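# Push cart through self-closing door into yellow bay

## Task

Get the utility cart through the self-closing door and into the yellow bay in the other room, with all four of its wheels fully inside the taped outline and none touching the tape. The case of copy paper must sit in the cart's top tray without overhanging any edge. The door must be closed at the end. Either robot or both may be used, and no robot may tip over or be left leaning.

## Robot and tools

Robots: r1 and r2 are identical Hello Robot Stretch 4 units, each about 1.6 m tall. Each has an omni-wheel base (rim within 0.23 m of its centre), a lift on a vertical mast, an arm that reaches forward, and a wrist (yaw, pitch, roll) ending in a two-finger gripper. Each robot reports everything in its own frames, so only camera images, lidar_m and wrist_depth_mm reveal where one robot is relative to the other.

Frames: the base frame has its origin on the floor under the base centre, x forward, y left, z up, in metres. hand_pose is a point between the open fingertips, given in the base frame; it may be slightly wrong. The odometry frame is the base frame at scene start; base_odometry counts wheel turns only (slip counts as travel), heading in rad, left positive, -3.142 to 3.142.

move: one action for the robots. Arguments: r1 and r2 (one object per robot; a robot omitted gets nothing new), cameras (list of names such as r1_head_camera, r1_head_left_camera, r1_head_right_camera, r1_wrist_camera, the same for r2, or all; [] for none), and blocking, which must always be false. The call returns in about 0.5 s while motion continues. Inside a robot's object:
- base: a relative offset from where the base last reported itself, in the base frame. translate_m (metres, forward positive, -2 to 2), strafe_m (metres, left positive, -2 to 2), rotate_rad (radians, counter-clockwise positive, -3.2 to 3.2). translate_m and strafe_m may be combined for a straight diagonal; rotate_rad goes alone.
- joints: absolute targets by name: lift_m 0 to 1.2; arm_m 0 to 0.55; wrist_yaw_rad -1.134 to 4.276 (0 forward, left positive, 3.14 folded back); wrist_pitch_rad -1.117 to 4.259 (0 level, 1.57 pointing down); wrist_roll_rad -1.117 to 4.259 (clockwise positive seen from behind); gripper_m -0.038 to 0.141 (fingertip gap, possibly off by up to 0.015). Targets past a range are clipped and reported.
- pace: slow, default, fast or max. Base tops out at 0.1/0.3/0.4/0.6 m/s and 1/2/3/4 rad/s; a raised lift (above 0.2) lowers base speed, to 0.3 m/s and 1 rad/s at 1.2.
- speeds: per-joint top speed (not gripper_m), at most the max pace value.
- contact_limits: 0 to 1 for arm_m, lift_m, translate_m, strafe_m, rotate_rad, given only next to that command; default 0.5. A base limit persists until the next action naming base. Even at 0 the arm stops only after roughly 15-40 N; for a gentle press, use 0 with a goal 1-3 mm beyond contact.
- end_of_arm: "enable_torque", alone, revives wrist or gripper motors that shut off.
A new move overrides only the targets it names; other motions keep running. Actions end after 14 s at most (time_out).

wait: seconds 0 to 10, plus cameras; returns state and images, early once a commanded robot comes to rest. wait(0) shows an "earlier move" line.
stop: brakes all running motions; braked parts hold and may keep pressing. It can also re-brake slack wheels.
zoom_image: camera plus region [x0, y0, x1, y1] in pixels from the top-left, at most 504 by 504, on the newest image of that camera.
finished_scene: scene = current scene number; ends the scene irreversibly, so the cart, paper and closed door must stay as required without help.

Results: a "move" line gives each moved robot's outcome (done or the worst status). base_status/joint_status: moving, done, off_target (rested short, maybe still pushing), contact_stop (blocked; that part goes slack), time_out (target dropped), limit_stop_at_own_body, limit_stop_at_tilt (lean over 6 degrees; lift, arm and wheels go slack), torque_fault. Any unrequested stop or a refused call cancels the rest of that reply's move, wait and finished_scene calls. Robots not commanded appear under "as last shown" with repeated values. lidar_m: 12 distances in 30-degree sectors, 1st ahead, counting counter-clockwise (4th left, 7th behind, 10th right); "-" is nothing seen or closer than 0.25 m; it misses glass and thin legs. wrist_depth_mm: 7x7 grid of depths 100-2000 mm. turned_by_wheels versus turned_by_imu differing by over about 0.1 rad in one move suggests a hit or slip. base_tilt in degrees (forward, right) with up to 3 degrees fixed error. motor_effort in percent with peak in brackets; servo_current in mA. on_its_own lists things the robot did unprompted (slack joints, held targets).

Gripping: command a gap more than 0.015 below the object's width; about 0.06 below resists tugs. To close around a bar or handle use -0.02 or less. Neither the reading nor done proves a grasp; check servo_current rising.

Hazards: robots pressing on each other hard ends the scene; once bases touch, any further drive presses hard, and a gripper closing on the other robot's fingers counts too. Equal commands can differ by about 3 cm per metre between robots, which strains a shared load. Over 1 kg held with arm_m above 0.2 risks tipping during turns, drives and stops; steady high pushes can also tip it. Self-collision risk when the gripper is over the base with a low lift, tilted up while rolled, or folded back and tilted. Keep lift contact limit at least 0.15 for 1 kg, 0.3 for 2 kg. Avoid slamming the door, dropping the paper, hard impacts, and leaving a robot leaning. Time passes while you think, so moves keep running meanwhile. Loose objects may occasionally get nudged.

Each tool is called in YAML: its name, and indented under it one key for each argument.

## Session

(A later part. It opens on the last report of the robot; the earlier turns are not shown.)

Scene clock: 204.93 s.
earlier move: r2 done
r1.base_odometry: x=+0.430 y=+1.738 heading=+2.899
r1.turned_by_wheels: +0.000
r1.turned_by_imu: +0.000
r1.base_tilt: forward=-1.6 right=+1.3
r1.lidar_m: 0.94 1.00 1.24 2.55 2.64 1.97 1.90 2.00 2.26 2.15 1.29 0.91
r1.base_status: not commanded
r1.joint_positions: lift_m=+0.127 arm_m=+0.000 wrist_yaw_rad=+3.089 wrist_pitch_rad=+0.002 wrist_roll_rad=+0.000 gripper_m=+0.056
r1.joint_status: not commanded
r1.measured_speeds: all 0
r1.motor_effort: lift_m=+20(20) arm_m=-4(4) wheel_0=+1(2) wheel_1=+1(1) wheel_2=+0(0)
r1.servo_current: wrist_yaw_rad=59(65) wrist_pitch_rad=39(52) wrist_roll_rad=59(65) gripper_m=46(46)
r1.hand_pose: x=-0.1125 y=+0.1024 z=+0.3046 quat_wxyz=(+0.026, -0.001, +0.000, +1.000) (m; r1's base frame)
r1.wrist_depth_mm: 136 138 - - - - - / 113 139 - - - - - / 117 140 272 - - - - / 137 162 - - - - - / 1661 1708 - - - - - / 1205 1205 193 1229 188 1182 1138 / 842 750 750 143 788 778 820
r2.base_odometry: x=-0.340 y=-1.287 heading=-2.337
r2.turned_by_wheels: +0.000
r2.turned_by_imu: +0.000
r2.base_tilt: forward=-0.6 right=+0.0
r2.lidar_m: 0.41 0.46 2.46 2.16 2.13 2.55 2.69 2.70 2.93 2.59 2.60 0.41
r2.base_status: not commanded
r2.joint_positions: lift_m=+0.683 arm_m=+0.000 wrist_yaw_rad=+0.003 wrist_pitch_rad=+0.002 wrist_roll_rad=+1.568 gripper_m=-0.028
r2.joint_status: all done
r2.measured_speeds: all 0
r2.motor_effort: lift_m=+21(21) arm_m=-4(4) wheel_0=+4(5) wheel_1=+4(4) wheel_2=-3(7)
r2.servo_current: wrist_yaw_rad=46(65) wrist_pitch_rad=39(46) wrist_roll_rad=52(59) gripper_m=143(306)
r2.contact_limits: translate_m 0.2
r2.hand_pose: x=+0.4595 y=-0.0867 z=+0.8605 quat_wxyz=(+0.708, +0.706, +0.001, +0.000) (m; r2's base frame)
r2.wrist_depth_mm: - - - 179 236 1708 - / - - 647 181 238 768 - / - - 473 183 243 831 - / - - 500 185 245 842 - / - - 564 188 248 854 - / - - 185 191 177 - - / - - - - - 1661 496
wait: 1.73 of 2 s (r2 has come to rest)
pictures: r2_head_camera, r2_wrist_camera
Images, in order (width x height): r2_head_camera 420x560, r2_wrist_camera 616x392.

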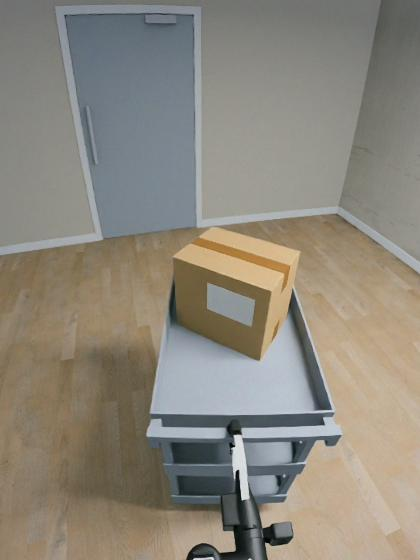

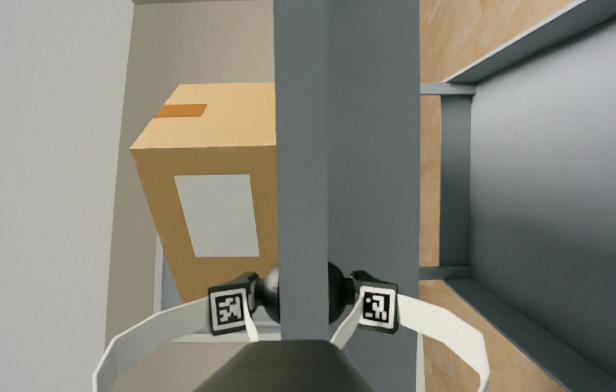

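move:
  blocking: false
  r1: {"base":{"translate_m":0.55}}
  r2: {"base":{"translate_m":-0.35}}
  cameras: []

wait:
  seconds: 1.7
  cameras: []

wait:
  seconds: 3
  cameras: ["r2_head_camera","r1_head_right_camera"]

Scene clock: 214.77 s.
move: r1 moving; r2 moving
r1.base_odometry: x=+0.400 y=+1.745 heading=+2.899
r1.turned_by_wheels: +0.000
r1.turned_by_imu: -0.001
r1.base_tilt: forward=-1.6 right=+1.2
r1.lidar_m: 0.92 0.95 1.19 2.55 2.65 2.04 1.92 2.02 2.27 2.14 1.23 0.88
r1.base_status: translate_m moving
r1.joint_positions: lift_m=+0.127 arm_m=+0.000 wrist_yaw_rad=+3.089 wrist_pitch_rad=+0.002 wrist_roll_rad=+0.000 gripper_m=+0.056
r1.joint_status: not commanded
r1.measured_speeds: translate_m=+0.120 strafe_m=+0.001 rotate_rad=-0.001 lift_m=+0.000 arm_m=+0.000 wrist_yaw_rad=+0.000 wrist_pitch_rad=+0.000 wrist_roll_rad=+0.000
r1.motor_effort: lift_m=+20(20) arm_m=-4(4) wheel_0=+5(9) wheel_1=+6(8) wheel_2=-9(9)
r1.servo_current: wrist_yaw_rad=33(59) wrist_pitch_rad=39(46) wrist_roll_rad=46(59) gripper_m=46(46)
r1.hand_pose: x=-0.1125 y=+0.1024 z=+0.3046 quat_wxyz=(+0.026, -0.001, +0.000, +1.000) (m; r1's base frame)
r1.wrist_depth_mm: 136 138 - - - - - / 112 139 - - - - - / 116 139 267 - - - - / 137 158 - - - - - / 1661 1921 - - - - - / 1182 1182 193 1182 188 1182 1118 / 854 750 750 143 788 778 820
r2.base_odometry: x=-0.319 y=-1.265 heading=-2.337
r2.turned_by_wheels: +0.000
r2.turned_by_imu: +0.002
r2.base_tilt: forward=-0.6 right=+0.1
r2.lidar_m: 0.41 3.11 2.43 2.15 2.16 2.55 2.64 2.65 2.94 2.60 2.60 0.43
r2.base_status: translate_m moving
r2.joint_positions: lift_m=+0.683 arm_m=+0.000 wrist_yaw_rad=+0.003 wrist_pitch_rad=+0.002 wrist_roll_rad=+1.568 gripper_m=-0.028
r2.joint_status: not commanded
r2.measured_speeds: translate_m=-0.121 strafe_m=+0.000 rotate_rad=-0.004 lift_m=+0.000 arm_m=+0.000 wrist_yaw_rad=+0.001 wrist_pitch_rad=+0.000 wrist_roll_rad=+0.000
r2.motor_effort: lift_m=+21(21) arm_m=-4(4) wheel_0=-5(8) wheel_1=-7(8) wheel_2=+16(18)
r2.servo_current: wrist_yaw_rad=59(59) wrist_pitch_rad=39(46) wrist_roll_rad=39(59) gripper_m=143(150)
r2.hand_pose: x=+0.4596 y=-0.0866 z=+0.8605 quat_wxyz=(+0.708, +0.706, +0.002, +0.001) (m; r2's base frame)
r2.wrist_depth_mm: - - - 180 237 1708 - / - - 647 182 241 809 - / - - 473 185 244 831 - / - - 504 187 247 854 - / - - 569 190 251 854 - / - - 185 192 178 - - / - - - - - 1618 500
pictures: none
No camera images: "cameras" was empty.

Scene clock: 216.47 s.
earlier move: r1 moving; r2 moving
r1.base_odometry: x=-0.020 y=+1.849 heading=+2.899
r1.turned_by_wheels: +0.000
r1.turned_by_imu: +0.000
r1.base_tilt: forward=-1.6 right=+1.3
r1.lidar_m: 0.48 0.51 0.70 1.59 2.63 2.50 2.36 2.47 2.27 1.79 0.63 0.49
r1.base_status: translate_m moving
r1.joint_positions: lift_m=+0.127 arm_m=+0.000 wrist_yaw_rad=+3.089 wrist_pitch_rad=+0.002 wrist_roll_rad=+0.000 gripper_m=+0.056
r1.joint_status: not commanded
r1.measured_speeds: translate_m=+0.212 strafe_m=+0.001 rotate_rad=-0.003 lift_m=+0.000 arm_m=+0.000 wrist_yaw_rad=+0.000 wrist_pitch_rad=+0.000 wrist_roll_rad=+0.000
r1.motor_effort: lift_m=+20(20) arm_m=-4(4) wheel_0=+2(9) wheel_1=+1(9) wheel_2=-1(10)
r1.servo_current: wrist_yaw_rad=39(72) wrist_pitch_rad=33(52) wrist_roll_rad=52(65) gripper_m=39(52)
r1.hand_pose: x=-0.1125 y=+0.1024 z=+0.3046 quat_wxyz=(+0.026, -0.001, +0.000, +1.000) (m; r1's base frame)
r1.wrist_depth_mm: 137 138 - - - - - / 113 139 - - - - - / 116 139 271 - - - - / 137 159 - - - - - / 1921 - - - - - - / 1160 1182 194 1205 187 1160 1138 / 854 750 750 143 750 741 878
r2.base_odometry: x=-0.100 y=-1.037 heading=-2.337
r2.turned_by_wheels: +0.000
r2.turned_by_imu: +0.001
r2.base_tilt: forward=-0.7 right=+0.1
r2.lidar_m: 0.39 0.42 2.36 2.08 2.06 2.49 2.34 2.36 2.79 2.66 2.66 0.42
r2.base_status: translate_m moving
r2.joint_positions: lift_m=+0.683 arm_m=+0.000 wrist_yaw_rad=+0.004 wrist_pitch_rad=+0.002 wrist_roll_rad=+1.568 gripper_m=-0.028
r2.joint_status: not commanded
r2.measured_speeds: translate_m=-0.044 strafe_m=+0.000 rotate_rad=+0.000 lift_m=+0.000 arm_m=+0.000 wrist_yaw_rad=+0.000 wrist_pitch_rad=+0.000 wrist_roll_rad=+0.000
r2.motor_effort: lift_m=+21(21) arm_m=-4(4) wheel_0=+2(9) wheel_1=-5(9) wheel_2=+5(18)
r2.servo_current: wrist_yaw_rad=46(65) wrist_pitch_rad=39(46) wrist_roll_rad=52(59) gripper_m=130(150)
r2.hand_pose: x=+0.4596 y=-0.0864 z=+0.8605 quat_wxyz=(+0.708, +0.706, +0.002, +0.001) (m; r2's base frame)
r2.wrist_depth_mm: - - - 187 247 1708 1160 / - - - 187 246 1708 - / - - 525 187 248 831 - / - - 488 187 248 854 - / - - 544 188 248 842 - / - - 185 188 176 - - / - - - - - 1618 -
wait: 1.70 s; no rest
pictures: none
No camera images: "cameras" was empty.

Scene clock: 216.93 s.
earlier move: r1 moving; r2 done
r1.base_odometry: x=-0.088 y=+1.865 heading=+2.900
r1.turned_by_wheels: +0.000
r1.turned_by_imu: +0.000
r1.base_tilt: forward=-1.6 right=+1.3
r1.lidar_m: 0.40 0.43 0.60 1.30 2.66 2.54 2.43 2.57 2.26 1.52 0.51 0.44
r1.base_status: translate_m moving
r1.joint_positions: lift_m=+0.127 arm_m=+0.000 wrist_yaw_rad=+3.089 wrist_pitch_rad=+0.002 wrist_roll_rad=+0.000 gripper_m=+0.056
r1.joint_status: not commanded
r1.measured_speeds: translate_m=+0.096 strafe_m=+0.001 rotate_rad=-0.001 lift_m=+0.000 arm_m=+0.000 wrist_yaw_rad=+0.000 wrist_pitch_rad=+0.000 wrist_roll_rad=+0.000
r1.motor_effort: lift_m=+20(20) arm_m=-4(4) wheel_0=+2(9) wheel_1=+2(9) wheel_2=+0(10)
r1.servo_current: wrist_yaw_rad=39(72) wrist_pitch_rad=39(52) wrist_roll_rad=39(65) gripper_m=33(52)
r1.hand_pose: x=-0.1125 y=+0.1024 z=+0.3046 quat_wxyz=(+0.026, -0.001, +0.000, +1.000) (m; r1's base frame)
r1.wrist_depth_mm: 136 139 - - - - - / 113 139 - - - - - / 114 140 267 - - - - / 137 162 - - - - - / 1921 - - - - - - / 1205 1182 193 1182 187 1182 1138 / 854 750 759 137 741 691 759
r2.base_odometry: x=-0.098 y=-1.035 heading=-2.337
r2.turned_by_wheels: +0.000
r2.turned_by_imu: +0.000
r2.base_tilt: forward=-0.7 right=+0.1
r2.lidar_m: 0.40 0.43 2.37 2.08 2.04 2.46 2.34 2.36 2.77 2.67 2.68 0.44
r2.base_status: done
r2.joint_positions: lift_m=+0.683 arm_m=+0.000 wrist_yaw_rad=+0.004 wrist_pitch_rad=+0.002 wrist_roll_rad=+1.568 gripper_m=-0.028
r2.joint_status: not commanded
r2.measured_speeds: all 0
r2.motor_effort: lift_m=+21(21) arm_m=-4(4) wheel_0=-2(9) wheel_1=-4(9) wheel_2=+4(18)
r2.servo_current: wrist_yaw_rad=46(65) wrist_pitch_rad=39(46) wrist_roll_rad=39(59) gripper_m=130(150)
r2.hand_pose: x=+0.4596 y=-0.0864 z=+0.8605 quat_wxyz=(+0.708, +0.706, +0.002, +0.001) (m; r2's base frame)
r2.wrist_depth_mm: - - - 187 246 1661 1182 / - - - 186 246 1708 - / - - 525 187 247 842 - / - - 488 187 247 854 - / - - 539 188 249 854 - / - - 182 189 177 - - / - - - - - 1618 -
wait: 0.47 of 3 s (r2 has come to rest)
pictures: r1_head_right_camera, r2_head_camera
Images, in order (width x height): r1_head_right_camera 420x672, r2_head_camera 420x560.

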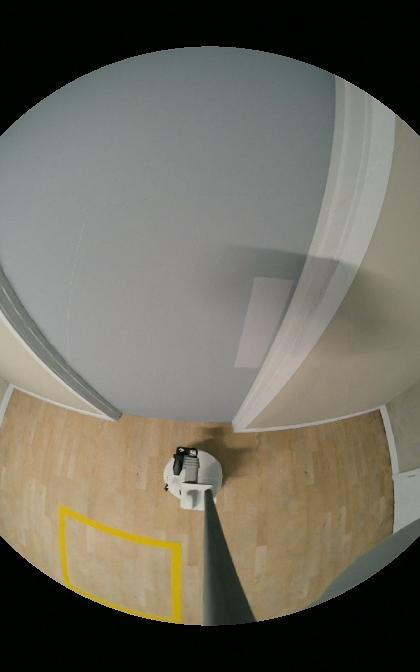

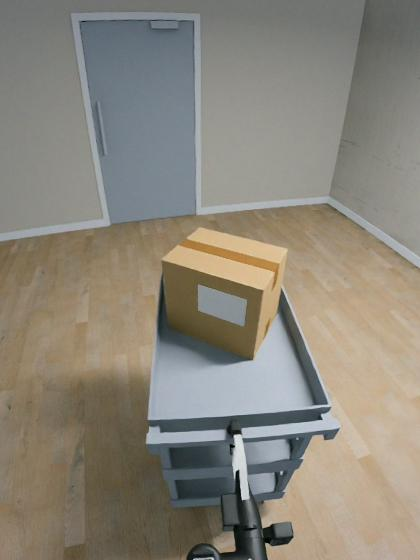

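move:
  blocking: false
  r1: {"base":{"translate_m":0.7},"contact_limits":{"translate_m":0.7},"pace":"slow"}
  r2: {"base":{"translate_m":-0.4}}
  cameras: []

wait:
  seconds: 2.5
  cameras: []

wait:
  seconds: 2.5
  cameras: ["r2_head_camera","r1_head_right_camera"]

Scene clock: 224.37 s.
earlier move: r1 done
move: r1 moving; r2 moving
r1.base_odometry: x=-0.116 y=+1.872 heading=+2.900
r1.turned_by_wheels: +0.000
r1.turned_by_imu: +0.000
r1.base_tilt: forward=-1.6 right=+1.3
r1.lidar_m: 0.38 0.41 0.58 1.22 2.66 2.60 2.44 2.59 2.25 1.40 0.44 0.41
r1.base_status: translate_m moving
r1.joint_positions: lift_m=+0.127 arm_m=+0.000 wrist_yaw_rad=+3.089 wrist_pitch_rad=+0.002 wrist_roll_rad=+0.000 gripper_m=+0.056
r1.joint_status: not commanded
r1.measured_speeds: translate_m=+0.048 strafe_m=+0.000 rotate_rad=-0.002 lift_m=+0.000 arm_m=+0.000 wrist_yaw_rad=+0.000 wrist_pitch_rad=+0.000 wrist_roll_rad=+0.000
r1.motor_effort: lift_m=+20(20) arm_m=-4(4) wheel_0=+6(6) wheel_1=+2(6) wheel_2=-5(7)
r1.servo_current: wrist_yaw_rad=59(65) wrist_pitch_rad=39(52) wrist_roll_rad=59(59) gripper_m=52(52)
r1.contact_limits: translate_m 0.7
r1.hand_pose: x=-0.1125 y=+0.1024 z=+0.3046 quat_wxyz=(+0.026, -0.001, +0.000, +1.000) (m; r1's base frame)
r1.wrist_depth_mm: 136 138 - - - - - / 113 139 - - - - - / 117 140 272 - - - - / 137 161 - - - - - / 1863 - - - - - - / 1182 1205 193 1205 187 1182 1138 / 854 750 750 143 732 732 768
r2.base_odometry: x=-0.076 y=-1.012 heading=-2.337
r2.turned_by_wheels: +0.000
r2.turned_by_imu: +0.001
r2.base_tilt: forward=-0.6 right=+0.1
r2.lidar_m: 0.41 0.47 2.38 2.06 2.05 2.50 2.30 2.33 2.73 2.68 2.70 0.44
r2.base_status: translate_m moving
r2.joint_positions: lift_m=+0.683 arm_m=+0.000 wrist_yaw_rad=+0.004 wrist_pitch_rad=+0.002 wrist_roll_rad=+1.568 gripper_m=-0.028
r2.joint_status: not commanded
r2.measured_speeds: translate_m=-0.121 strafe_m=-0.001 rotate_rad=-0.003 lift_m=+0.000 arm_m=+0.000 wrist_yaw_rad=+0.000 wrist_pitch_rad=+0.000 wrist_roll_rad=+0.000
r2.motor_effort: lift_m=+21(21) arm_m=-4(4) wheel_0=-7(10) wheel_1=-10(10) wheel_2=+13(17)
r2.servo_current: wrist_yaw_rad=46(65) wrist_pitch_rad=39(46) wrist_roll_rad=52(59) gripper_m=124(130)
r2.hand_pose: x=+0.4596 y=-0.0864 z=+0.8605 quat_wxyz=(+0.708, +0.706, +0.002, +0.001) (m; r2's base frame)
r2.wrist_depth_mm: - - - 189 248 1708 1160 / - - - 189 248 1756 - / - - 535 189 249 842 - / - - 488 189 250 854 - / - - 544 189 249 854 - / - - 185 189 177 - - / - - - - - 1618 -
pictures: none
No camera images: "cameras" was empty.

Scene clock: 226.70 s.
earlier move: r1 moving; r2 done
r1.base_odometry: x=-0.330 y=+1.925 heading=+2.900
r1.turned_by_wheels: +0.001
r1.turned_by_imu: +0.002
r1.base_tilt: forward=-1.6 right=+1.3
r1.lidar_m: - 0.25 0.26 0.70 2.68 2.81 2.70 2.80 2.25 0.48 0.29 0.25
r1.base_status: translate_m moving
r1.joint_positions: lift_m=+0.127 arm_m=+0.000 wrist_yaw_rad=+3.089 wrist_pitch_rad=+0.002 wrist_roll_rad=+0.000 gripper_m=+0.056
r1.joint_status: not commanded
r1.measured_speeds: translate_m=+0.103 strafe_m=+0.000 rotate_rad=-0.007 lift_m=+0.000 arm_m=+0.000 wrist_yaw_rad=+0.000 wrist_pitch_rad=+0.000 wrist_roll_rad=+0.000
r1.motor_effort: lift_m=+20(20) arm_m=-4(4) wheel_0=+20(20) wheel_1=+11(11) wheel_2=-16(18)
r1.servo_current: wrist_yaw_rad=46(65) wrist_pitch_rad=46(52) wrist_roll_rad=52(65) gripper_m=46(52)
r1.contact_limits: translate_m 0.7
r1.hand_pose: x=-0.1125 y=+0.1024 z=+0.3046 quat_wxyz=(+0.026, -0.001, +0.000, +1.000) (m; r1's base frame)
r1.wrist_depth_mm: 136 138 - - - - - / 107 138 - - - - - / 112 139 244 - - - - / 134 151 - - - - - / 1921 - - - - - - / 1182 1205 193 1205 187 1255 1229 / 842 741 750 788 788 768 820
r2.base_odometry: x=+0.179 y=-0.747 heading=-2.337
r2.turned_by_wheels: +0.000
r2.turned_by_imu: +0.001
r2.base_tilt: forward=-0.7 right=+0.1
r2.lidar_m: 0.40 0.40 2.32 1.91 1.95 2.25 1.96 1.97 2.33 2.76 2.77 0.45
r2.base_status: done
r2.joint_positions: lift_m=+0.683 arm_m=+0.000 wrist_yaw_rad=+0.004 wrist_pitch_rad=+0.002 wrist_roll_rad=+1.568 gripper_m=-0.028
r2.joint_status: not commanded
r2.measured_speeds: all 0
r2.motor_effort: lift_m=+21(21) arm_m=-4(4) wheel_0=-1(10) wheel_1=-1(10) wheel_2=+3(18)
r2.servo_current: wrist_yaw_rad=39(65) wrist_pitch_rad=46(46) wrist_roll_rad=52(59) gripper_m=124(130)
r2.hand_pose: x=+0.4596 y=-0.0864 z=+0.8605 quat_wxyz=(+0.708, +0.706, +0.002, +0.001) (m; r2's base frame)
r2.wrist_depth_mm: - - - 200 262 1661 1160 / - - - 198 258 1661 - / - - 621 195 254 820 - / - - 488 193 251 866 - / - - 521 190 249 842 - / - - 185 188 178 788 - / - - - - 244 544 -
wait: 2.33 of 2.5 s (r2 has come to rest)
pictures: none
No camera images: "cameras" was empty.

Scene clock: 229.20 s.
earlier move: r1 moving
r1.base_odometry: x=-0.573 y=+1.985 heading=+2.900
r1.turned_by_wheels: +0.000
r1.turned_by_imu: +0.001
r1.base_tilt: forward=-1.6 right=+1.3
r1.lidar_m: 0.25 0.25 0.25 0.36 2.67 3.05 2.94 3.05 0.28 0.26 2.21 0.26
r1.base_status: translate_m moving
r1.joint_positions: lift_m=+0.127 arm_m=+0.000 wrist_yaw_rad=+3.100 wrist_pitch_rad=+0.002 wrist_roll_rad=+0.000 gripper_m=+0.056
r1.joint_status: not commanded
r1.measured_speeds: translate_m=+0.100 strafe_m=+0.000 rotate_rad=-0.002 lift_m=+0.000 arm_m=+0.000 wrist_yaw_rad=+0.000 wrist_pitch_rad=+0.000 wrist_roll_rad=+0.000
r1.motor_effort: lift_m=+20(20) arm_m=+8(8) wheel_0=+11(20) wheel_1=+14(16) wheel_2=-14(18)
r1.servo_current: wrist_yaw_rad=85(91) wrist_pitch_rad=46(52) wrist_roll_rad=39(65) gripper_m=52(52)
r1.contact_limits: translate_m 0.7
r1.hand_pose: x=-0.1139 y=+0.0995 z=+0.3046 quat_wxyz=(+0.021, -0.001, +0.000, +1.000) (m; r1's base frame)
r1.wrist_depth_mm: - 135 - - - - - / - 136 196 - - - - / 107 135 182 - - - - / 123 137 272 - - - - / 1756 - - - - - - / 1205 1205 194 1205 187 1160 1118 / 842 759 759 798 798 778 820
r2.base_odometry: x=+0.179 y=-0.747 heading=-2.337
r2.turned_by_wheels: +0.000
r2.turned_by_imu: +0.000
r2.base_tilt: forward=-0.7 right=+0.1
r2.lidar_m: 0.39 0.42 2.27 1.93 1.97 2.21 1.96 1.97 2.34 2.76 2.77 0.45
r2.base_status: done
r2.joint_positions: lift_m=+0.683 arm_m=+0.000 wrist_yaw_rad=+0.004 wrist_pitch_rad=+0.002 wrist_roll_rad=+1.568 gripper_m=-0.028
r2.joint_status: not commanded
r2.measured_speeds: all 0
r2.motor_effort: lift_m=+21(21) arm_m=-4(4) wheel_0=-1(10) wheel_1=-2(10) wheel_2=+3(18)
r2.servo_current: wrist_yaw_rad=59(65) wrist_pitch_rad=46(52) wrist_roll_rad=46(65) gripper_m=124(130)
r2.hand_pose: x=+0.4596 y=-0.0864 z=+0.8605 quat_wxyz=(+0.708, +0.706, +0.002, +0.001) (m; r2's base frame)
r2.wrist_depth_mm: - - - 200 263 1708 1182 / - - - 198 257 1708 - / - - 621 195 256 831 - / - - 488 192 252 854 - / - - 521 190 250 842 - / - - 185 188 177 788 - / - - - - 244 544 -
wait: 2.50 s; no rest
pictures: r1_head_right_camera, r2_head_camera
Images, in order (width x height): r1_head_right_camera 420x672, r2_head_camera 420x560.

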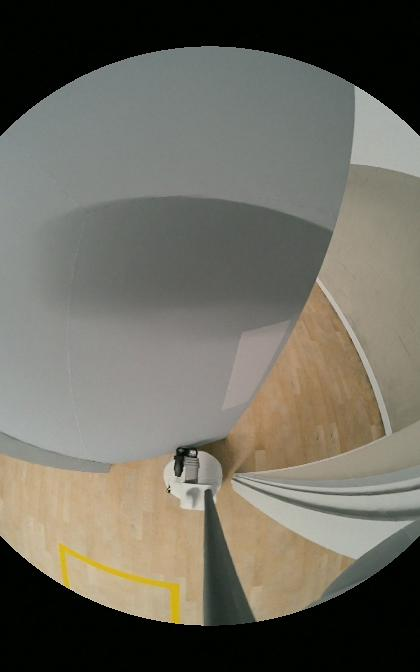

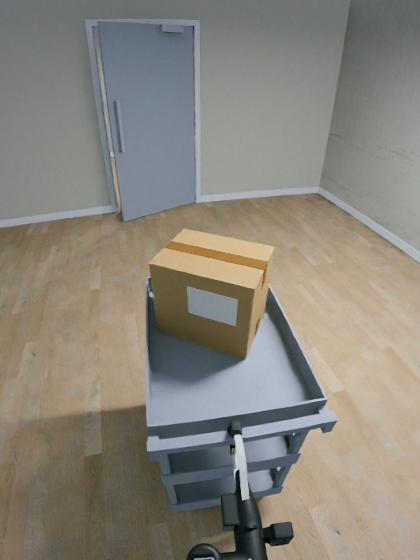

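wait:
  seconds: 2
  cameras: []

move:
  blocking: false
  r1: {"base":{"translate_m":0.75},"contact_limits":{"translate_m":0.7},"pace":"slow"}
  cameras: []

wait:
  seconds: 4.5
  cameras: ["r2_head_camera","r1_head_right_camera"]

Scene clock: 237.10 s.
earlier move: r1 done
r1.base_odometry: x=-0.783 y=+2.037 heading=+2.900
r1.turned_by_wheels: +0.000
r1.turned_by_imu: -0.001
r1.base_tilt: forward=-1.6 right=+1.3
r1.lidar_m: 0.25 0.25 0.25 0.26 0.57 3.29 3.18 0.36 0.35 0.80 2.23 0.37
r1.base_status: done
r1.joint_positions: lift_m=+0.127 arm_m=+0.000 wrist_yaw_rad=+3.100 wrist_pitch_rad=+0.002 wrist_roll_rad=+0.000 gripper_m=+0.056
r1.joint_status: not commanded
r1.measured_speeds: all 0
r1.motor_effort: lift_m=+20(20) arm_m=+8(8) wheel_0=+4(20) wheel_1=+11(16) wheel_2=-8(18)
r1.servo_current: wrist_yaw_rad=85(91) wrist_pitch_rad=46(52) wrist_roll_rad=52(65) gripper_m=46(52)
r1.contact_limits: translate_m 0.7
r1.hand_pose: x=-0.1139 y=+0.0995 z=+0.3046 quat_wxyz=(+0.021, -0.001, +0.000, +1.000) (m; r1's base frame)
r1.wrist_depth_mm: - 136 - - - - - / - 136 - - - - - / 108 136 186 - - - - / 124 137 258 - - - - / 1708 1921 - - - - - / 1182 1205 195 1205 187 1182 1138 / 854 759 750 809 788 778 831
r2.base_odometry: x=+0.179 y=-0.747 heading=-2.337
r2.turned_by_wheels: +0.000
r2.turned_by_imu: +0.001
r2.base_tilt: forward=-0.7 right=+0.0
r2.lidar_m: 0.40 0.43 2.28 1.96 1.97 2.24 1.94 1.97 2.32 2.76 2.75 0.46
r2.base_status: done
r2.joint_positions: lift_m=+0.683 arm_m=+0.000 wrist_yaw_rad=+0.004 wrist_pitch_rad=+0.002 wrist_roll_rad=+1.568 gripper_m=-0.028
r2.joint_status: not commanded
r2.measured_speeds: all 0
r2.motor_effort: lift_m=+21(21) arm_m=-4(4) wheel_0=-1(10) wheel_1=-2(10) wheel_2=+3(18)
r2.servo_current: wrist_yaw_rad=52(65) wrist_pitch_rad=46(52) wrist_roll_rad=59(65) gripper_m=124(130)
r2.hand_pose: x=+0.4596 y=-0.0864 z=+0.8605 quat_wxyz=(+0.708, +0.706, +0.002, +0.001) (m; r2's base frame)
r2.wrist_depth_mm: - - - 200 262 1708 1160 / - - - 198 258 1756 - / - - 621 195 255 842 - / - - 492 192 251 854 - / - - 517 190 249 842 - / - - 184 187 177 778 - / - - - - 244 539 -
wait: 0.00 of 2 s (r1 has come to rest)
pictures: none
No camera images: "cameras" was empty.

Scene clock: 237.60 s.
move: r1 moving
r1.base_odometry: x=-0.795 y=+2.040 heading=+2.901
r1.turned_by_wheels: +0.001
r1.turned_by_imu: +0.001
r1.base_tilt: forward=-1.6 right=+1.3
r1.lidar_m: 0.25 0.25 0.25 0.25 0.51 3.31 3.21 0.41 0.38 0.90 2.21 2.98
r1.base_status: translate_m moving
r1.joint_positions: lift_m=+0.127 arm_m=+0.000 wrist_yaw_rad=+3.100 wrist_pitch_rad=+0.002 wrist_roll_rad=+0.000 gripper_m=+0.056
r1.joint_status: not commanded
r1.measured_speeds: translate_m=+0.050 strafe_m=+0.001 rotate_rad=+0.001 lift_m=+0.000 arm_m=+0.000 wrist_yaw_rad=+0.000 wrist_pitch_rad=+0.000 wrist_roll_rad=+0.000
r1.motor_effort: lift_m=+20(20) arm_m=+8(8) wheel_0=+8(8) wheel_1=+15(15) wheel_2=-13(15)
r1.servo_current: wrist_yaw_rad=78(78) wrist_pitch_rad=46(52) wrist_roll_rad=39(65) gripper_m=39(46)
r1.contact_limits: translate_m 0.7
r1.hand_pose: x=-0.1139 y=+0.0995 z=+0.3046 quat_wxyz=(+0.021, -0.001, +0.000, +1.000) (m; r1's base frame)
r1.wrist_depth_mm: - 136 - - - - - / - 136 - - - - - / 107 136 186 - - - - / 124 137 257 - - - - / 1661 - - - - - - / 1182 1205 195 1182 187 1182 1160 / 842 741 759 809 788 768 820
r2: as last shown
r2.turned_by_imu: +0.000
r2.base_tilt: forward=-0.6 right=+0.1
r2.lidar_m: 0.40 0.43 2.29 1.93 1.97 2.26 1.94 1.94 2.33 2.76 2.78 0.45
r2.motor_effort: lift_m=+21(21) arm_m=-4(4) wheel_0=-1(1) wheel_1=-2(2) wheel_2=+3(4)
r2.servo_current: wrist_yaw_rad=46(52) wrist_pitch_rad=39(46) wrist_roll_rad=39(52) gripper_m=124(130)
r2.wrist_depth_mm: - - - 200 262 1756 1182 / - - - 197 257 1708 - / - - 621 195 255 842 - / - - 492 193 252 854 - / - - 521 190 248 842 - / - - 186 188 177 778 - / - - - - 244 544 -
pictures: none
No camera images: "cameras" was empty.

Scene clock: 242.10 s.
earlier move: r1 moving
r1.base_odometry: x=-1.220 y=+2.144 heading=+2.901
r1.turned_by_wheels: +0.000
r1.turned_by_imu: -0.001
r1.base_tilt: forward=-1.6 right=+1.3
r1.lidar_m: 2.07 0.26 0.26 0.25 0.29 0.94 3.68 0.70 0.95 2.13 2.20 3.00
r1.base_status: translate_m moving
r1.joint_positions: lift_m=+0.127 arm_m=+0.000 wrist_yaw_rad=+3.092 wrist_pitch_rad=+0.002 wrist_roll_rad=+0.000 gripper_m=+0.056
r1.joint_status: not commanded
r1.measured_speeds: translate_m=+0.100 strafe_m=+0.000 rotate_rad=+0.001 lift_m=+0.000 arm_m=+0.000 wrist_yaw_rad=+0.000 wrist_pitch_rad=+0.000 wrist_roll_rad=+0.000
r1.motor_effort: lift_m=+20(20) arm_m=+5(8) wheel_0=+5(10) wheel_1=+12(15) wheel_2=-7(15)
r1.servo_current: wrist_yaw_rad=46(91) wrist_pitch_rad=39(52) wrist_roll_rad=46(78) gripper_m=39(52)
r1.contact_limits: translate_m 0.7
r1.hand_pose: x=-0.1129 y=+0.1015 z=+0.3046 quat_wxyz=(+0.025, -0.001, +0.000, +1.000) (m; r1's base frame)
r1.wrist_depth_mm: - 136 - - - - 917 / - 137 - - - - 640 / 109 137 202 - - - 676 / 124 138 - - - - - / - 1708 - - - - 946 / - 1098 194 1182 187 1182 946 / - 741 759 809 798 778 723
r2.base_odometry: x=+0.179 y=-0.747 heading=-2.337
r2.turned_by_wheels: +0.000
r2.turned_by_imu: +0.001
r2.base_tilt: forward=-0.7 right=+0.1
r2.lidar_m: 0.38 0.43 2.27 1.95 1.93 2.25 1.95 1.96 2.31 2.76 2.76 0.45
r2.base_status: not commanded
r2.joint_positions: lift_m=+0.683 arm_m=+0.000 wrist_yaw_rad=+0.004 wrist_pitch_rad=+0.002 wrist_roll_rad=+1.568 gripper_m=-0.028
r2.joint_status: not commanded
r2.measured_speeds: all 0
r2.motor_effort: lift_m=+21(21) arm_m=-4(4) wheel_0=-1(2) wheel_1=-2(2) wheel_2=+3(4)
r2.servo_current: wrist_yaw_rad=46(59) wrist_pitch_rad=39(46) wrist_roll_rad=59(65) gripper_m=124(130)
r2.hand_pose: x=+0.4596 y=-0.0864 z=+0.8605 quat_wxyz=(+0.708, +0.706, +0.002, +0.001) (m; r2's base frame)
r2.wrist_depth_mm: - - - 199 262 1618 1182 / - - - 198 258 1708 - / - - 621 195 255 831 - / - - 492 193 252 854 - / - - 521 190 248 842 - / - - 185 188 176 778 - / - - - - 243 539 -
wait: 4.50 s; no rest
pictures: r1_head_right_camera, r2_head_camera
Images, in order (width x height): r1_head_right_camera 420x672, r2_head_camera 420x560.

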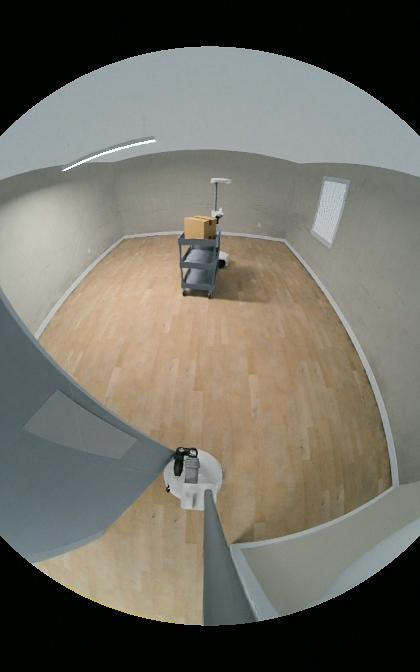

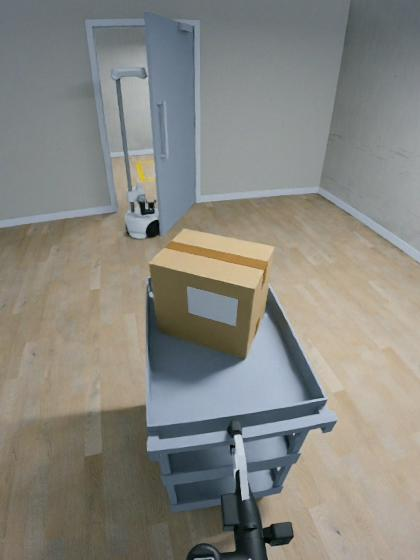

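move:
  blocking: false
  r2: {"base":{"rotate_rad":0.25},"pace":"slow"}
  cameras: []

wait:
  seconds: 2
  cameras: ["r2_head_camera","r1_head_right_camera"]

move:
  blocking: false
  r1: {"base":{"translate_m":0.08,"strafe_m":0.8},"contact_limits":{"translate_m":0.7,"strafe_m":0.7},"pace":"slow"}
  cameras: []

wait:
  seconds: 5
  cameras: ["r2_head_camera","r1_head_right_camera"]

Scene clock: 261.80 s.
earlier move: r1 done
move: r2 moving
r1.base_odometry: x=-1.511 y=+2.216 heading=+2.901
r1.turned_by_wheels: +0.000
r1.turned_by_imu: -0.001
r1.base_tilt: forward=-1.6 right=+1.3
r1.lidar_m: 1.77 3.71 2.69 2.55 0.25 0.37 4.02 0.99 1.37 2.12 2.20 2.96
r1.base_status: done
r1.joint_positions: lift_m=+0.127 arm_m=+0.000 wrist_yaw_rad=+3.092 wrist_pitch_rad=+0.002 wrist_roll_rad=+0.000 gripper_m=+0.056
r1.joint_status: not commanded
r1.measured_speeds: all 0
r1.motor_effort: lift_m=+20(20) arm_m=+5(5) wheel_0=-2(2) wheel_1=+13(14) wheel_2=+1(1)
r1.servo_current: wrist_yaw_rad=46(65) wrist_pitch_rad=46(46) wrist_roll_rad=52(59) gripper_m=39(46)
r1.contact_limits: translate_m 0.7
r1.hand_pose: x=-0.1129 y=+0.1016 z=+0.3046 quat_wxyz=(+0.025, -0.001, +0.000, +1.000) (m; r1's base frame)
r1.wrist_depth_mm: - 137 - - - 222 - / - 137 - - - 222 - / 110 138 204 - - 224 - / 124 138 - - - 224 - / - 1098 - - - 224 - / - 1042 194 1205 190 225 1008 / 842 750 759 798 788 220 831
r2.base_odometry: x=+0.179 y=-0.747 heading=-2.213
r2.turned_by_wheels: +0.124
r2.turned_by_imu: +0.123
r2.base_tilt: forward=-0.7 right=+0.1
r2.lidar_m: 0.42 3.18 2.13 1.95 1.99 2.11 1.95 1.99 2.53 2.76 2.78 0.45
r2.base_status: rotate_rad moving
r2.joint_positions: lift_m=+0.683 arm_m=+0.000 wrist_yaw_rad=-0.007 wrist_pitch_rad=+0.002 wrist_roll_rad=+1.568 gripper_m=-0.028
r2.joint_status: not commanded
r2.measured_speeds: translate_m=+0.001 strafe_m=+0.001 rotate_rad=+0.488 lift_m=+0.000 arm_m=+0.000 wrist_yaw_rad=+0.000 wrist_pitch_rad=+0.000 wrist_roll_rad=+0.000
r2.motor_effort: lift_m=+21(21) arm_m=-4(4) wheel_0=-15(15) wheel_1=-8(8) wheel_2=-13(14)
r2.servo_current: wrist_yaw_rad=46(59) wrist_pitch_rad=46(46) wrist_roll_rad=52(59) gripper_m=117(130)
r2.hand_pose: x=+0.4587 y=-0.0895 z=+0.8605 quat_wxyz=(+0.708, +0.706, -0.002, -0.003) (m; r2's base frame)
r2.wrist_depth_mm: - - - 179 237 1661 - / - - - 180 238 759 - / - - 488 181 240 831 - / - - 496 181 240 842 - / - - 549 182 242 854 - / - - 185 184 179 - - / - - - - - 1499 492
pictures: none
No camera images: "cameras" was empty.

Scene clock: 262.60 s.
earlier move: r2 done
r1.base_odometry: x=-1.511 y=+2.216 heading=+2.901
r1.turned_by_wheels: +0.000
r1.turned_by_imu: +0.000
r1.base_tilt: forward=-1.6 right=+1.3
r1.lidar_m: 1.75 3.75 2.73 2.58 0.25 0.38 4.04 0.96 1.34 2.13 2.22 2.98
r1.base_status: done
r1.joint_positions: lift_m=+0.127 arm_m=+0.000 wrist_yaw_rad=+3.092 wrist_pitch_rad=+0.002 wrist_roll_rad=+0.000 gripper_m=+0.056
r1.joint_status: not commanded
r1.measured_speeds: all 0
r1.motor_effort: lift_m=+20(20) arm_m=+5(5) wheel_0=-2(2) wheel_1=+13(14) wheel_2=+1(1)
r1.servo_current: wrist_yaw_rad=46(65) wrist_pitch_rad=46(46) wrist_roll_rad=52(59) gripper_m=46(46)
r1.contact_limits: translate_m 0.7
r1.hand_pose: x=-0.1129 y=+0.1016 z=+0.3046 quat_wxyz=(+0.025, -0.001, +0.000, +1.000) (m; r1's base frame)
r1.wrist_depth_mm: - 137 - - - 223 - / - 137 - - - 222 - / 110 137 204 - - 224 - / 124 138 - - - 224 - / - 1098 - - - 224 - / - 1060 193 1205 191 224 1042 / 842 750 759 798 788 220 820
r2.base_odometry: x=+0.179 y=-0.747 heading=-2.087
r2.turned_by_wheels: +0.125
r2.turned_by_imu: +0.124
r2.base_tilt: forward=-0.7 right=+0.1
r2.lidar_m: 0.41 2.79 2.04 1.95 2.03 2.01 1.94 2.05 2.86 2.75 2.90 0.39
r2.base_status: done
r2.joint_positions: lift_m=+0.683 arm_m=+0.000 wrist_yaw_rad=+0.000 wrist_pitch_rad=+0.002 wrist_roll_rad=+1.568 gripper_m=-0.029
r2.joint_status: not commanded
r2.measured_speeds: all 0
r2.motor_effort: lift_m=+21(21) arm_m=+6(6) wheel_0=-1(15) wheel_1=-4(9) wheel_2=+1(14)
r2.servo_current: wrist_yaw_rad=33(59) wrist_pitch_rad=39(46) wrist_roll_rad=39(59) gripper_m=78(130)
r2.hand_pose: x=+0.4592 y=-0.0874 z=+0.8605 quat_wxyz=(+0.708, +0.706, +0.001, +0.000) (m; r2's base frame)
r2.wrist_depth_mm: - - 484 131 183 - - / - 421 418 135 192 - - / - 488 462 141 205 - - / - - 549 151 215 - - / - - - 158 225 1863 - / - - 187 167 177 1618 492 / - - - - - 1576 1205
wait: 0.80 of 2 s (r2 has come to rest)
pictures: r1_head_right_camera, r2_head_camera
Images, in order (width x height): r1_head_right_camera 420x672, r2_head_camera 420x560.

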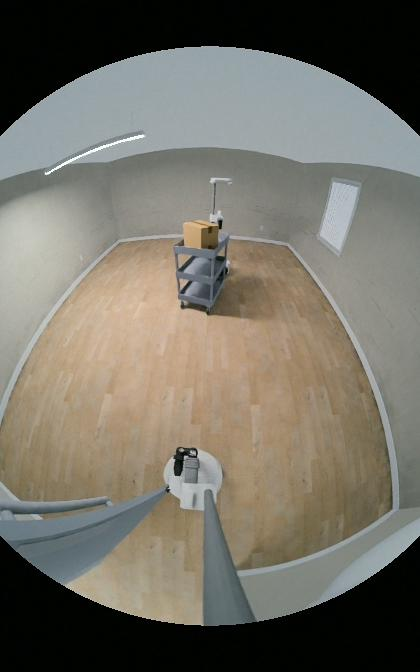

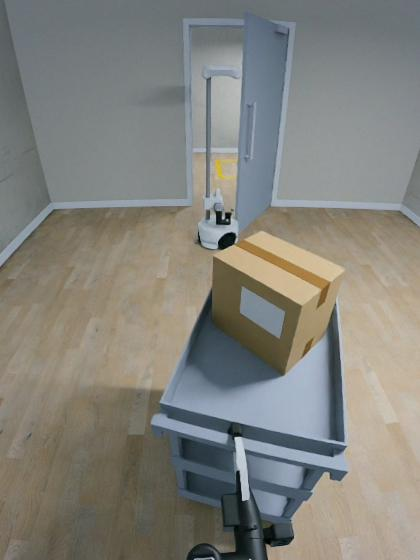

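r1: "contact_limits": translate_m and strafe_m are given together and make one move, which takes one limit: state it under one of them only

not run: a call was refused earlier in this reply.

move:
  blocking: false
  r1: {"base":{"translate_m":0.05,"strafe_m":0.8},"contact_limits":{"strafe_m":0.7},"pace":"slow"}
  r2: {"base":{"strafe_m":-0.14},"pace":"slow"}
  cameras: []

wait:
  seconds: 4
  cameras: ["r2_head_camera","r1_head_right_camera"]

wait:
  seconds: 4
  cameras: ["r1_head_right_camera"]

Scene clock: 277.10 s.
move: r1 moving; r2 moving
r1.base_odometry: x=-1.516 y=+2.204 heading=+2.897
r1.turned_by_wheels: -0.004
r1.turned_by_imu: -0.005
r1.base_tilt: forward=-1.6 right=+1.3
r1.lidar_m: 1.77 3.72 2.72 2.56 0.25 0.37 4.04 1.00 1.38 2.14 2.24 3.01
r1.base_status: translate_m moving; strafe_m moving
r1.joint_positions: lift_m=+0.127 arm_m=+0.000 wrist_yaw_rad=+3.092 wrist_pitch_rad=+0.002 wrist_roll_rad=+0.000 gripper_m=+0.056
r1.joint_status: not commanded
r1.measured_speeds: translate_m=+0.018 strafe_m=+0.037 rotate_rad=-0.061 lift_m=+0.000 arm_m=+0.000 wrist_yaw_rad=+0.000 wrist_pitch_rad=+0.000 wrist_roll_rad=+0.000
r1.motor_effort: lift_m=+20(20) arm_m=+5(5) wheel_0=-30(30) wheel_1=+13(20) wheel_2=+11(11)
r1.servo_current: wrist_yaw_rad=46(65) wrist_pitch_rad=39(46) wrist_roll_rad=52(65) gripper_m=39(46)
r1.contact_limits: strafe_m 0.7
r1.hand_pose: x=-0.1129 y=+0.1016 z=+0.3046 quat_wxyz=(+0.025, -0.001, +0.000, +1.000) (m; r1's base frame)
r1.wrist_depth_mm: - 137 - - - 219 - / - 137 - - - 219 - / 110 138 204 - - 216 - / 124 138 - - - 220 - / - 1118 - - - 221 - / - 1042 194 1205 191 221 1025 / 854 750 750 798 788 216 809
r2.base_odometry: x=+0.167 y=-0.740 heading=-2.087
r2.turned_by_wheels: +0.000
r2.turned_by_imu: +0.002
r2.base_tilt: forward=-0.7 right=+0.1
r2.lidar_m: 0.39 2.78 2.08 1.97 2.06 2.03 1.94 2.08 2.86 2.75 2.89 0.38
r2.base_status: strafe_m moving
r2.joint_positions: lift_m=+0.683 arm_m=+0.000 wrist_yaw_rad=+0.000 wrist_pitch_rad=+0.002 wrist_roll_rad=+1.568 gripper_m=-0.029
r2.joint_status: not commanded
r2.measured_speeds: translate_m=+0.000 strafe_m=-0.056 rotate_rad=+0.001 lift_m=+0.000 arm_m=+0.000 wrist_yaw_rad=+0.000 wrist_pitch_rad=+0.000 wrist_roll_rad=+0.000
r2.motor_effort: lift_m=+21(21) arm_m=+5(6) wheel_0=+8(11) wheel_1=-7(8) wheel_2=-1(2)
r2.servo_current: wrist_yaw_rad=52(52) wrist_pitch_rad=39(46) wrist_roll_rad=46(59) gripper_m=85(98)
r2.hand_pose: x=+0.4592 y=-0.0874 z=+0.8605 quat_wxyz=(+0.708, +0.706, +0.001, +0.000) (m; r2's base frame)
r2.wrist_depth_mm: - - 500 131 185 - - / - 427 418 136 193 - - / - 484 459 143 206 - - / - - 539 151 216 - - / - - - 158 224 - - / - - 187 167 178 1661 492 / - - - - - 1576 1205
pictures: none
No camera images: "cameras" was empty.

Scene clock: 279.13 s.
earlier move: r1 contact_stop; r2 done
r1.base_odometry: x=-1.526 y=+2.221 heading=+2.891
r1.turned_by_wheels: -0.006
r1.turned_by_imu: +0.011
r1.base_tilt: forward=-1.6 right=+1.3
r1.lidar_m: 1.76 3.72 2.72 2.56 0.25 0.25 1.05 1.00 1.39 2.12 2.19 2.99
r1.base_status: translate_m contact_stop; strafe_m contact_stop
r1.joint_positions: lift_m=+0.127 arm_m=+0.000 wrist_yaw_rad=+3.092 wrist_pitch_rad=+0.002 wrist_roll_rad=+0.000 gripper_m=+0.056
r1.joint_status: not commanded
r1.measured_speeds: translate_m=+0.020 strafe_m=-0.045 rotate_rad=+0.269 lift_m=+0.000 arm_m=+0.000 wrist_yaw_rad=+0.000 wrist_pitch_rad=+0.000 wrist_roll_rad=+0.000
r1.on_its_own: the wheels are slack since a contact_stop
r1.motor_effort: lift_m=+20(20) arm_m=+5(5) wheel_0=-1(35) wheel_1=+2(20) wheel_2=-1(13)
r1.servo_current: wrist_yaw_rad=59(72) wrist_pitch_rad=46(52) wrist_roll_rad=52(72) gripper_m=46(46)
r1.contact_limits: strafe_m 0.7
r1.hand_pose: x=-0.1129 y=+0.1016 z=+0.3046 quat_wxyz=(+0.025, -0.001, +0.000, +1.000) (m; r1's base frame)
r1.wrist_depth_mm: 136 138 - - 342 - - / 111 138 - - 342 - - / 115 139 262 - 338 - - / 136 153 - - 338 - - / - 1661 - 1661 336 - - / - 1098 193 1098 187 1060 1042 / 842 750 750 143 338 732 820
r2.base_odometry: x=+0.058 y=-0.678 heading=-2.087
r2.turned_by_wheels: +0.000
r2.turned_by_imu: +0.000
r2.base_tilt: forward=-0.7 right=+0.1
r2.lidar_m: 0.40 0.44 2.20 2.09 2.23 2.03 1.93 2.05 2.73 2.62 2.77 0.41
r2.base_status: done
r2.joint_positions: lift_m=+0.683 arm_m=+0.000 wrist_yaw_rad=+0.002 wrist_pitch_rad=+0.002 wrist_roll_rad=+1.568 gripper_m=-0.029
r2.joint_status: not commanded
r2.measured_speeds: all 0
r2.motor_effort: lift_m=+21(21) arm_m=+5(6) wheel_0=+8(14) wheel_1=-4(8) wheel_2=+0(2)
r2.servo_current: wrist_yaw_rad=59(59) wrist_pitch_rad=46(46) wrist_roll_rad=46(59) gripper_m=91(98)
r2.hand_pose: x=+0.4593 y=-0.0870 z=+0.8605 quat_wxyz=(+0.708, +0.706, +0.001, +0.000) (m; r2's base frame)
r2.wrist_depth_mm: - - - 155 211 1537 - / - - 549 158 215 - - / - 469 449 161 220 - - / - - 492 164 224 820 - / - - 564 168 229 - - / - - 187 170 176 - - / - - - - - 512 477
wait: 2.03 of 4 s (r2 has come to rest)
pictures: r1_head_right_camera, r2_head_camera
Images, in order (width x height): r1_head_right_camera 420x672, r2_head_camera 420x560.

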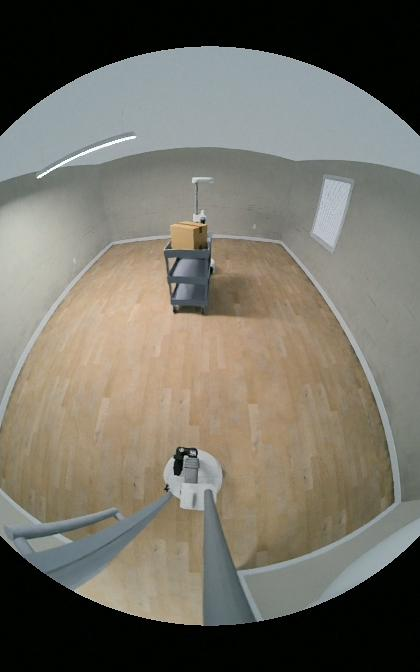

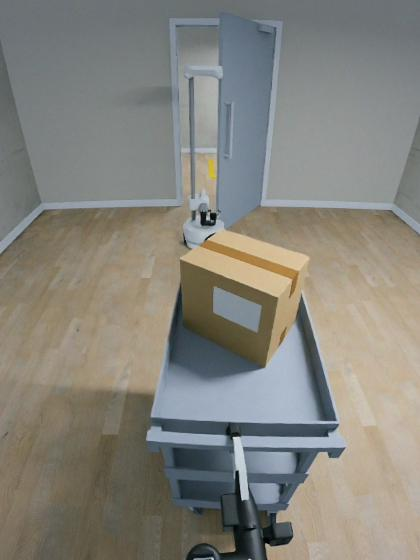

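not run: a stop that you did not command came earlier in this reply.

move:
  blocking: false
  r1: {"base":{"translate_m":-0.22,"strafe_m":-0.05},"pace":"slow"}
  cameras: []

wait:
  seconds: 3
  cameras: ["r1_head_left_camera","r1_head_camera","r2_head_camera"]

Scene clock: 319.93 s.
earlier move: r1 contact_stop
move: r1 moving
r1.base_odometry: x=-1.514 y=+2.225 heading=+2.914
r1.turned_by_wheels: +0.022
r1.turned_by_imu: +0.020
r1.base_tilt: forward=-1.6 right=+1.3
r1.lidar_m: 1.78 3.66 2.68 2.57 1.33 0.99 0.89 0.98 1.40 2.12 2.19 3.04
r1.base_status: earlier translate_m contact_stop (by the wheels' count: +0.017 of +0.050); earlier strafe_m contact_stop (by the wheels' count: -0.004 of +0.800); translate_m moving; strafe_m moving
r1.joint_positions: lift_m=+0.127 arm_m=+0.000 wrist_yaw_rad=+3.092 wrist_pitch_rad=+0.002 wrist_roll_rad=+0.000 gripper_m=+0.056
r1.joint_status: not commanded
r1.measured_speeds: translate_m=-0.049 strafe_m=-0.011 rotate_rad=+0.000 lift_m=+0.000 arm_m=+0.000 wrist_yaw_rad=+0.000 wrist_pitch_rad=+0.000 wrist_roll_rad=+0.000
r1.motor_effort: lift_m=+20(20) arm_m=+5(5) wheel_0=-5(5) wheel_1=-4(7) wheel_2=+6(7)
r1.servo_current: wrist_yaw_rad=59(65) wrist_pitch_rad=39(52) wrist_roll_rad=33(59) gripper_m=33(46)
r1.hand_pose: x=-0.1129 y=+0.1016 z=+0.3046 quat_wxyz=(+0.025, -0.001, +0.000, +1.000) (m; r1's base frame)
r1.wrist_depth_mm: 135 138 - - - - - / 111 138 - - - - - / 115 139 219 - - - - / 136 153 255 - - - - / - - - - - - - / - - 190 1078 187 1060 1042 / 854 750 741 820 788 768 820
r2: as last shown
r2.turned_by_imu: +0.006
r2.base_tilt: forward=-0.7 right=+0.0
r2.lidar_m: 0.40 0.42 2.21 2.06 2.24 2.02 1.95 2.06 2.74 2.61 2.76 0.42
r2.motor_effort: lift_m=+21(21) arm_m=+5(6) wheel_0=+8(8) wheel_1=-4(4) wheel_2=+0(0)
r2.servo_current: wrist_yaw_rad=39(52) wrist_pitch_rad=46(46) wrist_roll_rad=52(65) gripper_m=91(91)
r2.wrist_depth_mm: - - - 154 211 1576 - / - - 549 158 215 - - / - 469 449 161 220 - - / - - 492 163 225 842 - / - - 564 168 229 - - / - - 188 171 177 - - / - - - - - 512 477
pictures: none
No camera images: "cameras" was empty.

Scene clock: 322.93 s.
earlier move: r1 done
r1.base_odometry: x=-1.301 y=+2.224 heading=+2.914
r1.turned_by_wheels: +0.000
r1.turned_by_imu: +0.000
r1.base_tilt: forward=-1.6 right=+1.3
r1.lidar_m: 1.97 3.73 2.73 2.66 1.02 0.78 0.67 0.77 1.11 2.06 2.13 2.99
r1.base_status: done
r1.joint_positions: lift_m=+0.127 arm_m=+0.000 wrist_yaw_rad=+3.092 wrist_pitch_rad=+0.002 wrist_roll_rad=+0.000 gripper_m=+0.056
r1.joint_status: not commanded
r1.measured_speeds: all 0
r1.motor_effort: lift_m=+20(20) arm_m=+5(5) wheel_0=-3(6) wheel_1=-1(7) wheel_2=+3(7)
r1.servo_current: wrist_yaw_rad=65(78) wrist_pitch_rad=33(52) wrist_roll_rad=39(72) gripper_m=39(52)
r1.hand_pose: x=-0.1129 y=+0.1016 z=+0.3046 quat_wxyz=(+0.025, -0.001, +0.000, +1.000) (m; r1's base frame)
r1.wrist_depth_mm: 136 138 - - - - - / 111 138 - - - - - / 115 139 219 - - - - / 136 153 256 - - - - / - - - - - - - / - - 190 - 187 - - / 778 163 750 143 741 778 809
r2.base_odometry: x=+0.058 y=-0.678 heading=-2.087
r2.turned_by_wheels: +0.000
r2.turned_by_imu: +0.000
r2.base_tilt: forward=-0.7 right=+0.0
r2.lidar_m: 0.40 0.44 2.22 2.09 2.20 2.03 1.97 2.02 2.69 2.61 2.78 0.41
r2.base_status: not commanded
r2.joint_positions: lift_m=+0.683 arm_m=+0.000 wrist_yaw_rad=+0.002 wrist_pitch_rad=+0.002 wrist_roll_rad=+1.568 gripper_m=-0.029
r2.joint_status: not commanded
r2.measured_speeds: all 0
r2.motor_effort: lift_m=+21(21) arm_m=+5(6) wheel_0=+7(8) wheel_1=-4(5) wheel_2=+0(1)
r2.servo_current: wrist_yaw_rad=52(59) wrist_pitch_rad=39(46) wrist_roll_rad=46(65) gripper_m=91(98)
r2.hand_pose: x=+0.4593 y=-0.0870 z=+0.8605 quat_wxyz=(+0.708, +0.706, +0.001, +0.000) (m; r2's base frame)
r2.wrist_depth_mm: - - - 155 211 1537 - / - - 554 158 216 - - / - 469 449 160 220 - - / - - 496 163 224 842 - / - - 559 168 229 - - / - - 188 171 177 - - / - - - - - 512 473
wait: 3.00 s; at rest by 2.97 s
pictures: r1_head_camera, r1_head_left_camera, r2_head_camera
Images, in order (width x height): r1_head_camera 420x560, r1_head_left_camera 420x672, r2_head_camera 420x560.

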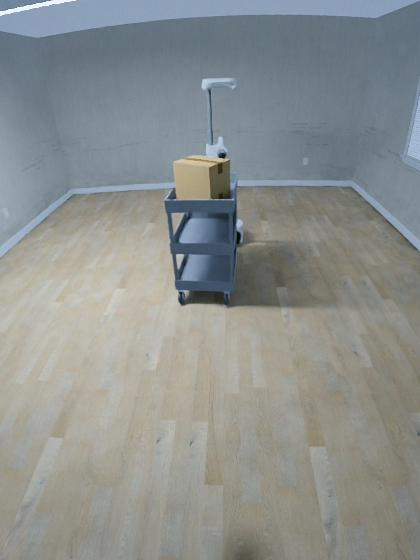

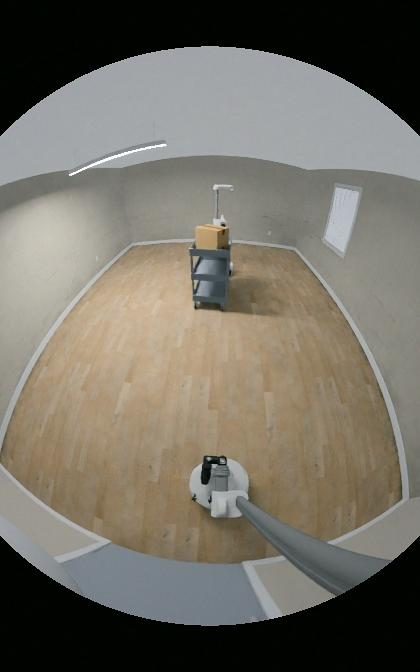

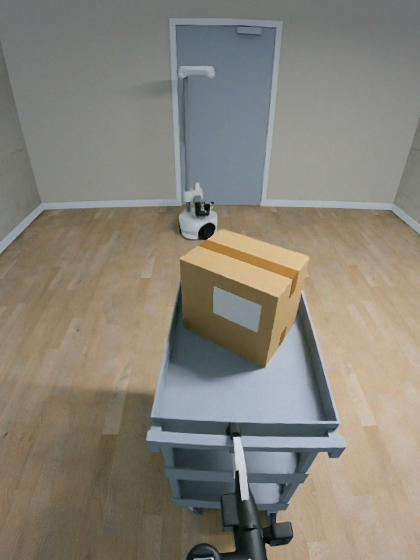

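move:
  blocking: false
  r1: {"base":{"rotate_rad":3.14},"pace":"default"}
  cameras: []

wait:
  seconds: 5
  cameras: ["r1_head_camera","r1_head_left_camera","r1_head_right_camera"]

Scene clock: 333.53 s.
move: r1 moving
r1.base_odometry: x=-1.301 y=+2.224 heading=-3.117
r1.turned_by_wheels: +0.252
r1.turned_by_imu: +0.252
r1.base_tilt: forward=-1.6 right=+1.3
r1.lidar_m: 1.98 3.09 2.64 1.51 0.87 0.75 0.68 0.86 1.54 2.07 2.42 1.99
r1.base_status: rotate_rad moving
r1.joint_positions: lift_m=+0.127 arm_m=+0.000 wrist_yaw_rad=+3.092 wrist_pitch_rad=+0.002 wrist_roll_rad=+0.000 gripper_m=+0.056
r1.joint_status: not commanded
r1.measured_speeds: translate_m=-0.001 strafe_m=-0.001 rotate_rad=+0.979 lift_m=+0.000 arm_m=+0.000 wrist_yaw_rad=+0.000 wrist_pitch_rad=+0.000 wrist_roll_rad=+0.000
r1.motor_effort: lift_m=+20(20) arm_m=+5(5) wheel_0=-8(9) wheel_1=-8(10) wheel_2=-6(8)
r1.servo_current: wrist_yaw_rad=46(59) wrist_pitch_rad=39(46) wrist_roll_rad=52(59) gripper_m=39(46)
r1.hand_pose: x=-0.1129 y=+0.1016 z=+0.3046 quat_wxyz=(+0.025, -0.001, +0.000, +1.000) (m; r1's base frame)
r1.wrist_depth_mm: - 138 - - - - - / 112 139 - - - - - / 115 139 220 - - - - / 136 156 - - - - - / - - - - - - - / - - 190 - 187 - - / 842 759 759 143 750 699 768
r2: as last shown
r2.turned_by_imu: +0.001
r2.base_tilt: forward=-0.6 right=+0.1
r2.lidar_m: 0.41 0.47 2.19 2.09 2.21 2.05 1.96 2.07 2.73 2.62 2.77 0.41
r2.motor_effort: lift_m=+21(21) arm_m=+5(5) wheel_0=+8(8) wheel_1=-4(5) wheel_2=+0(0)
r2.servo_current: wrist_yaw_rad=46(52) wrist_pitch_rad=46(46) wrist_roll_rad=46(59) gripper_m=85(91)
r2.wrist_depth_mm: - - - 155 211 1537 - / - - 549 157 216 - - / - 466 449 161 220 - - / - - 492 163 224 842 - / - - 559 167 229 - - / - - 187 170 177 - - / - - - - - 512 477
pictures: none
No camera images: "cameras" was empty.

Scene clock: 335.90 s.
earlier move: r1 done
r1.base_odometry: x=-1.301 y=+2.224 heading=-0.230
r1.turned_by_wheels: +2.888
r1.turned_by_imu: +2.903
r1.base_tilt: forward=-1.7 right=+1.3
r1.lidar_m: 0.68 0.75 1.07 2.06 2.12 2.93 1.98 3.79 2.78 2.67 1.10 0.78
r1.base_status: done
r1.joint_positions: lift_m=+0.127 arm_m=+0.000 wrist_yaw_rad=+3.092 wrist_pitch_rad=+0.002 wrist_roll_rad=+0.000 gripper_m=+0.056
r1.joint_status: not commanded
r1.measured_speeds: all 0
r1.motor_effort: lift_m=+20(20) arm_m=+5(5) wheel_0=-1(10) wheel_1=-1(10) wheel_2=-1(9)
r1.servo_current: wrist_yaw_rad=59(72) wrist_pitch_rad=39(52) wrist_roll_rad=33(65) gripper_m=46(52)
r1.hand_pose: x=-0.1129 y=+0.1016 z=+0.3046 quat_wxyz=(+0.025, -0.001, +0.000, +1.000) (m; r1's base frame)
r1.wrist_depth_mm: 136 138 - - - - - / 113 138 - - - - - / 117 139 273 - - - - / 137 162 - - - - - / 1983 - - - - - - / 1205 1182 193 1205 187 1160 1138 / 842 750 759 788 798 768 831
r2.base_odometry: x=+0.058 y=-0.678 heading=-2.087
r2.turned_by_wheels: +0.000
r2.turned_by_imu: +0.000
r2.base_tilt: forward=-0.7 right=+0.1
r2.lidar_m: 0.41 0.42 2.18 2.09 2.25 2.02 1.95 2.06 2.71 2.61 2.74 0.42
r2.base_status: not commanded
r2.joint_positions: lift_m=+0.683 arm_m=+0.000 wrist_yaw_rad=+0.002 wrist_pitch_rad=+0.002 wrist_roll_rad=+1.568 gripper_m=-0.029
r2.joint_status: not commanded
r2.measured_speeds: all 0
r2.motor_effort: lift_m=+21(21) arm_m=+5(6) wheel_0=+8(8) wheel_1=-4(5) wheel_2=+0(0)
r2.servo_current: wrist_yaw_rad=52(52) wrist_pitch_rad=39(46) wrist_roll_rad=52(65) gripper_m=91(91)
r2.hand_pose: x=+0.4593 y=-0.0870 z=+0.8605 quat_wxyz=(+0.708, +0.706, +0.001, +0.000) (m; r2's base frame)
r2.wrist_depth_mm: - - - 155 211 1576 - / - - 549 158 216 - - / - 469 445 161 220 - - / - - 488 164 224 831 - / - - 554 167 229 - - / - - 187 170 177 - - / - - - - - 512 473
wait: 2.37 of 5 s (r1 has come to rest)
pictures: r1_head_camera, r1_head_left_camera, r1_head_right_camera
Images, in order (width x height): r1_head_camera 420x560, r1_head_left_camera 420x672, r1_head_right_camera 420x672.

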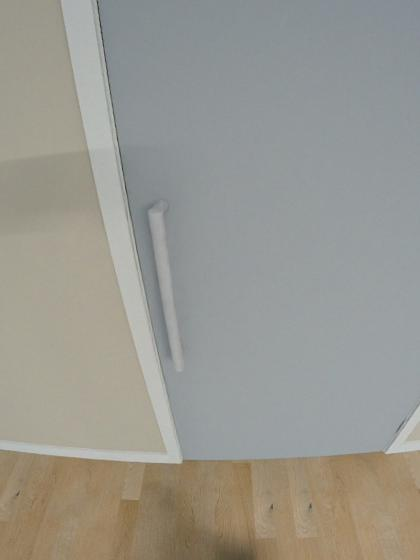

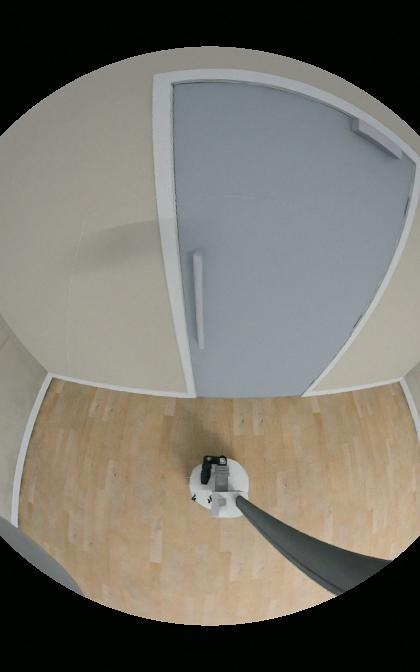

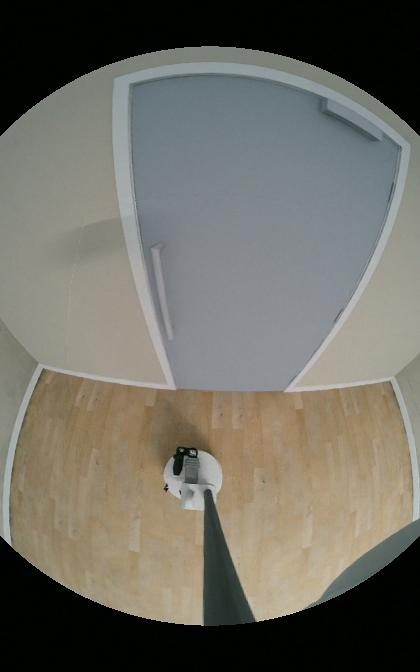

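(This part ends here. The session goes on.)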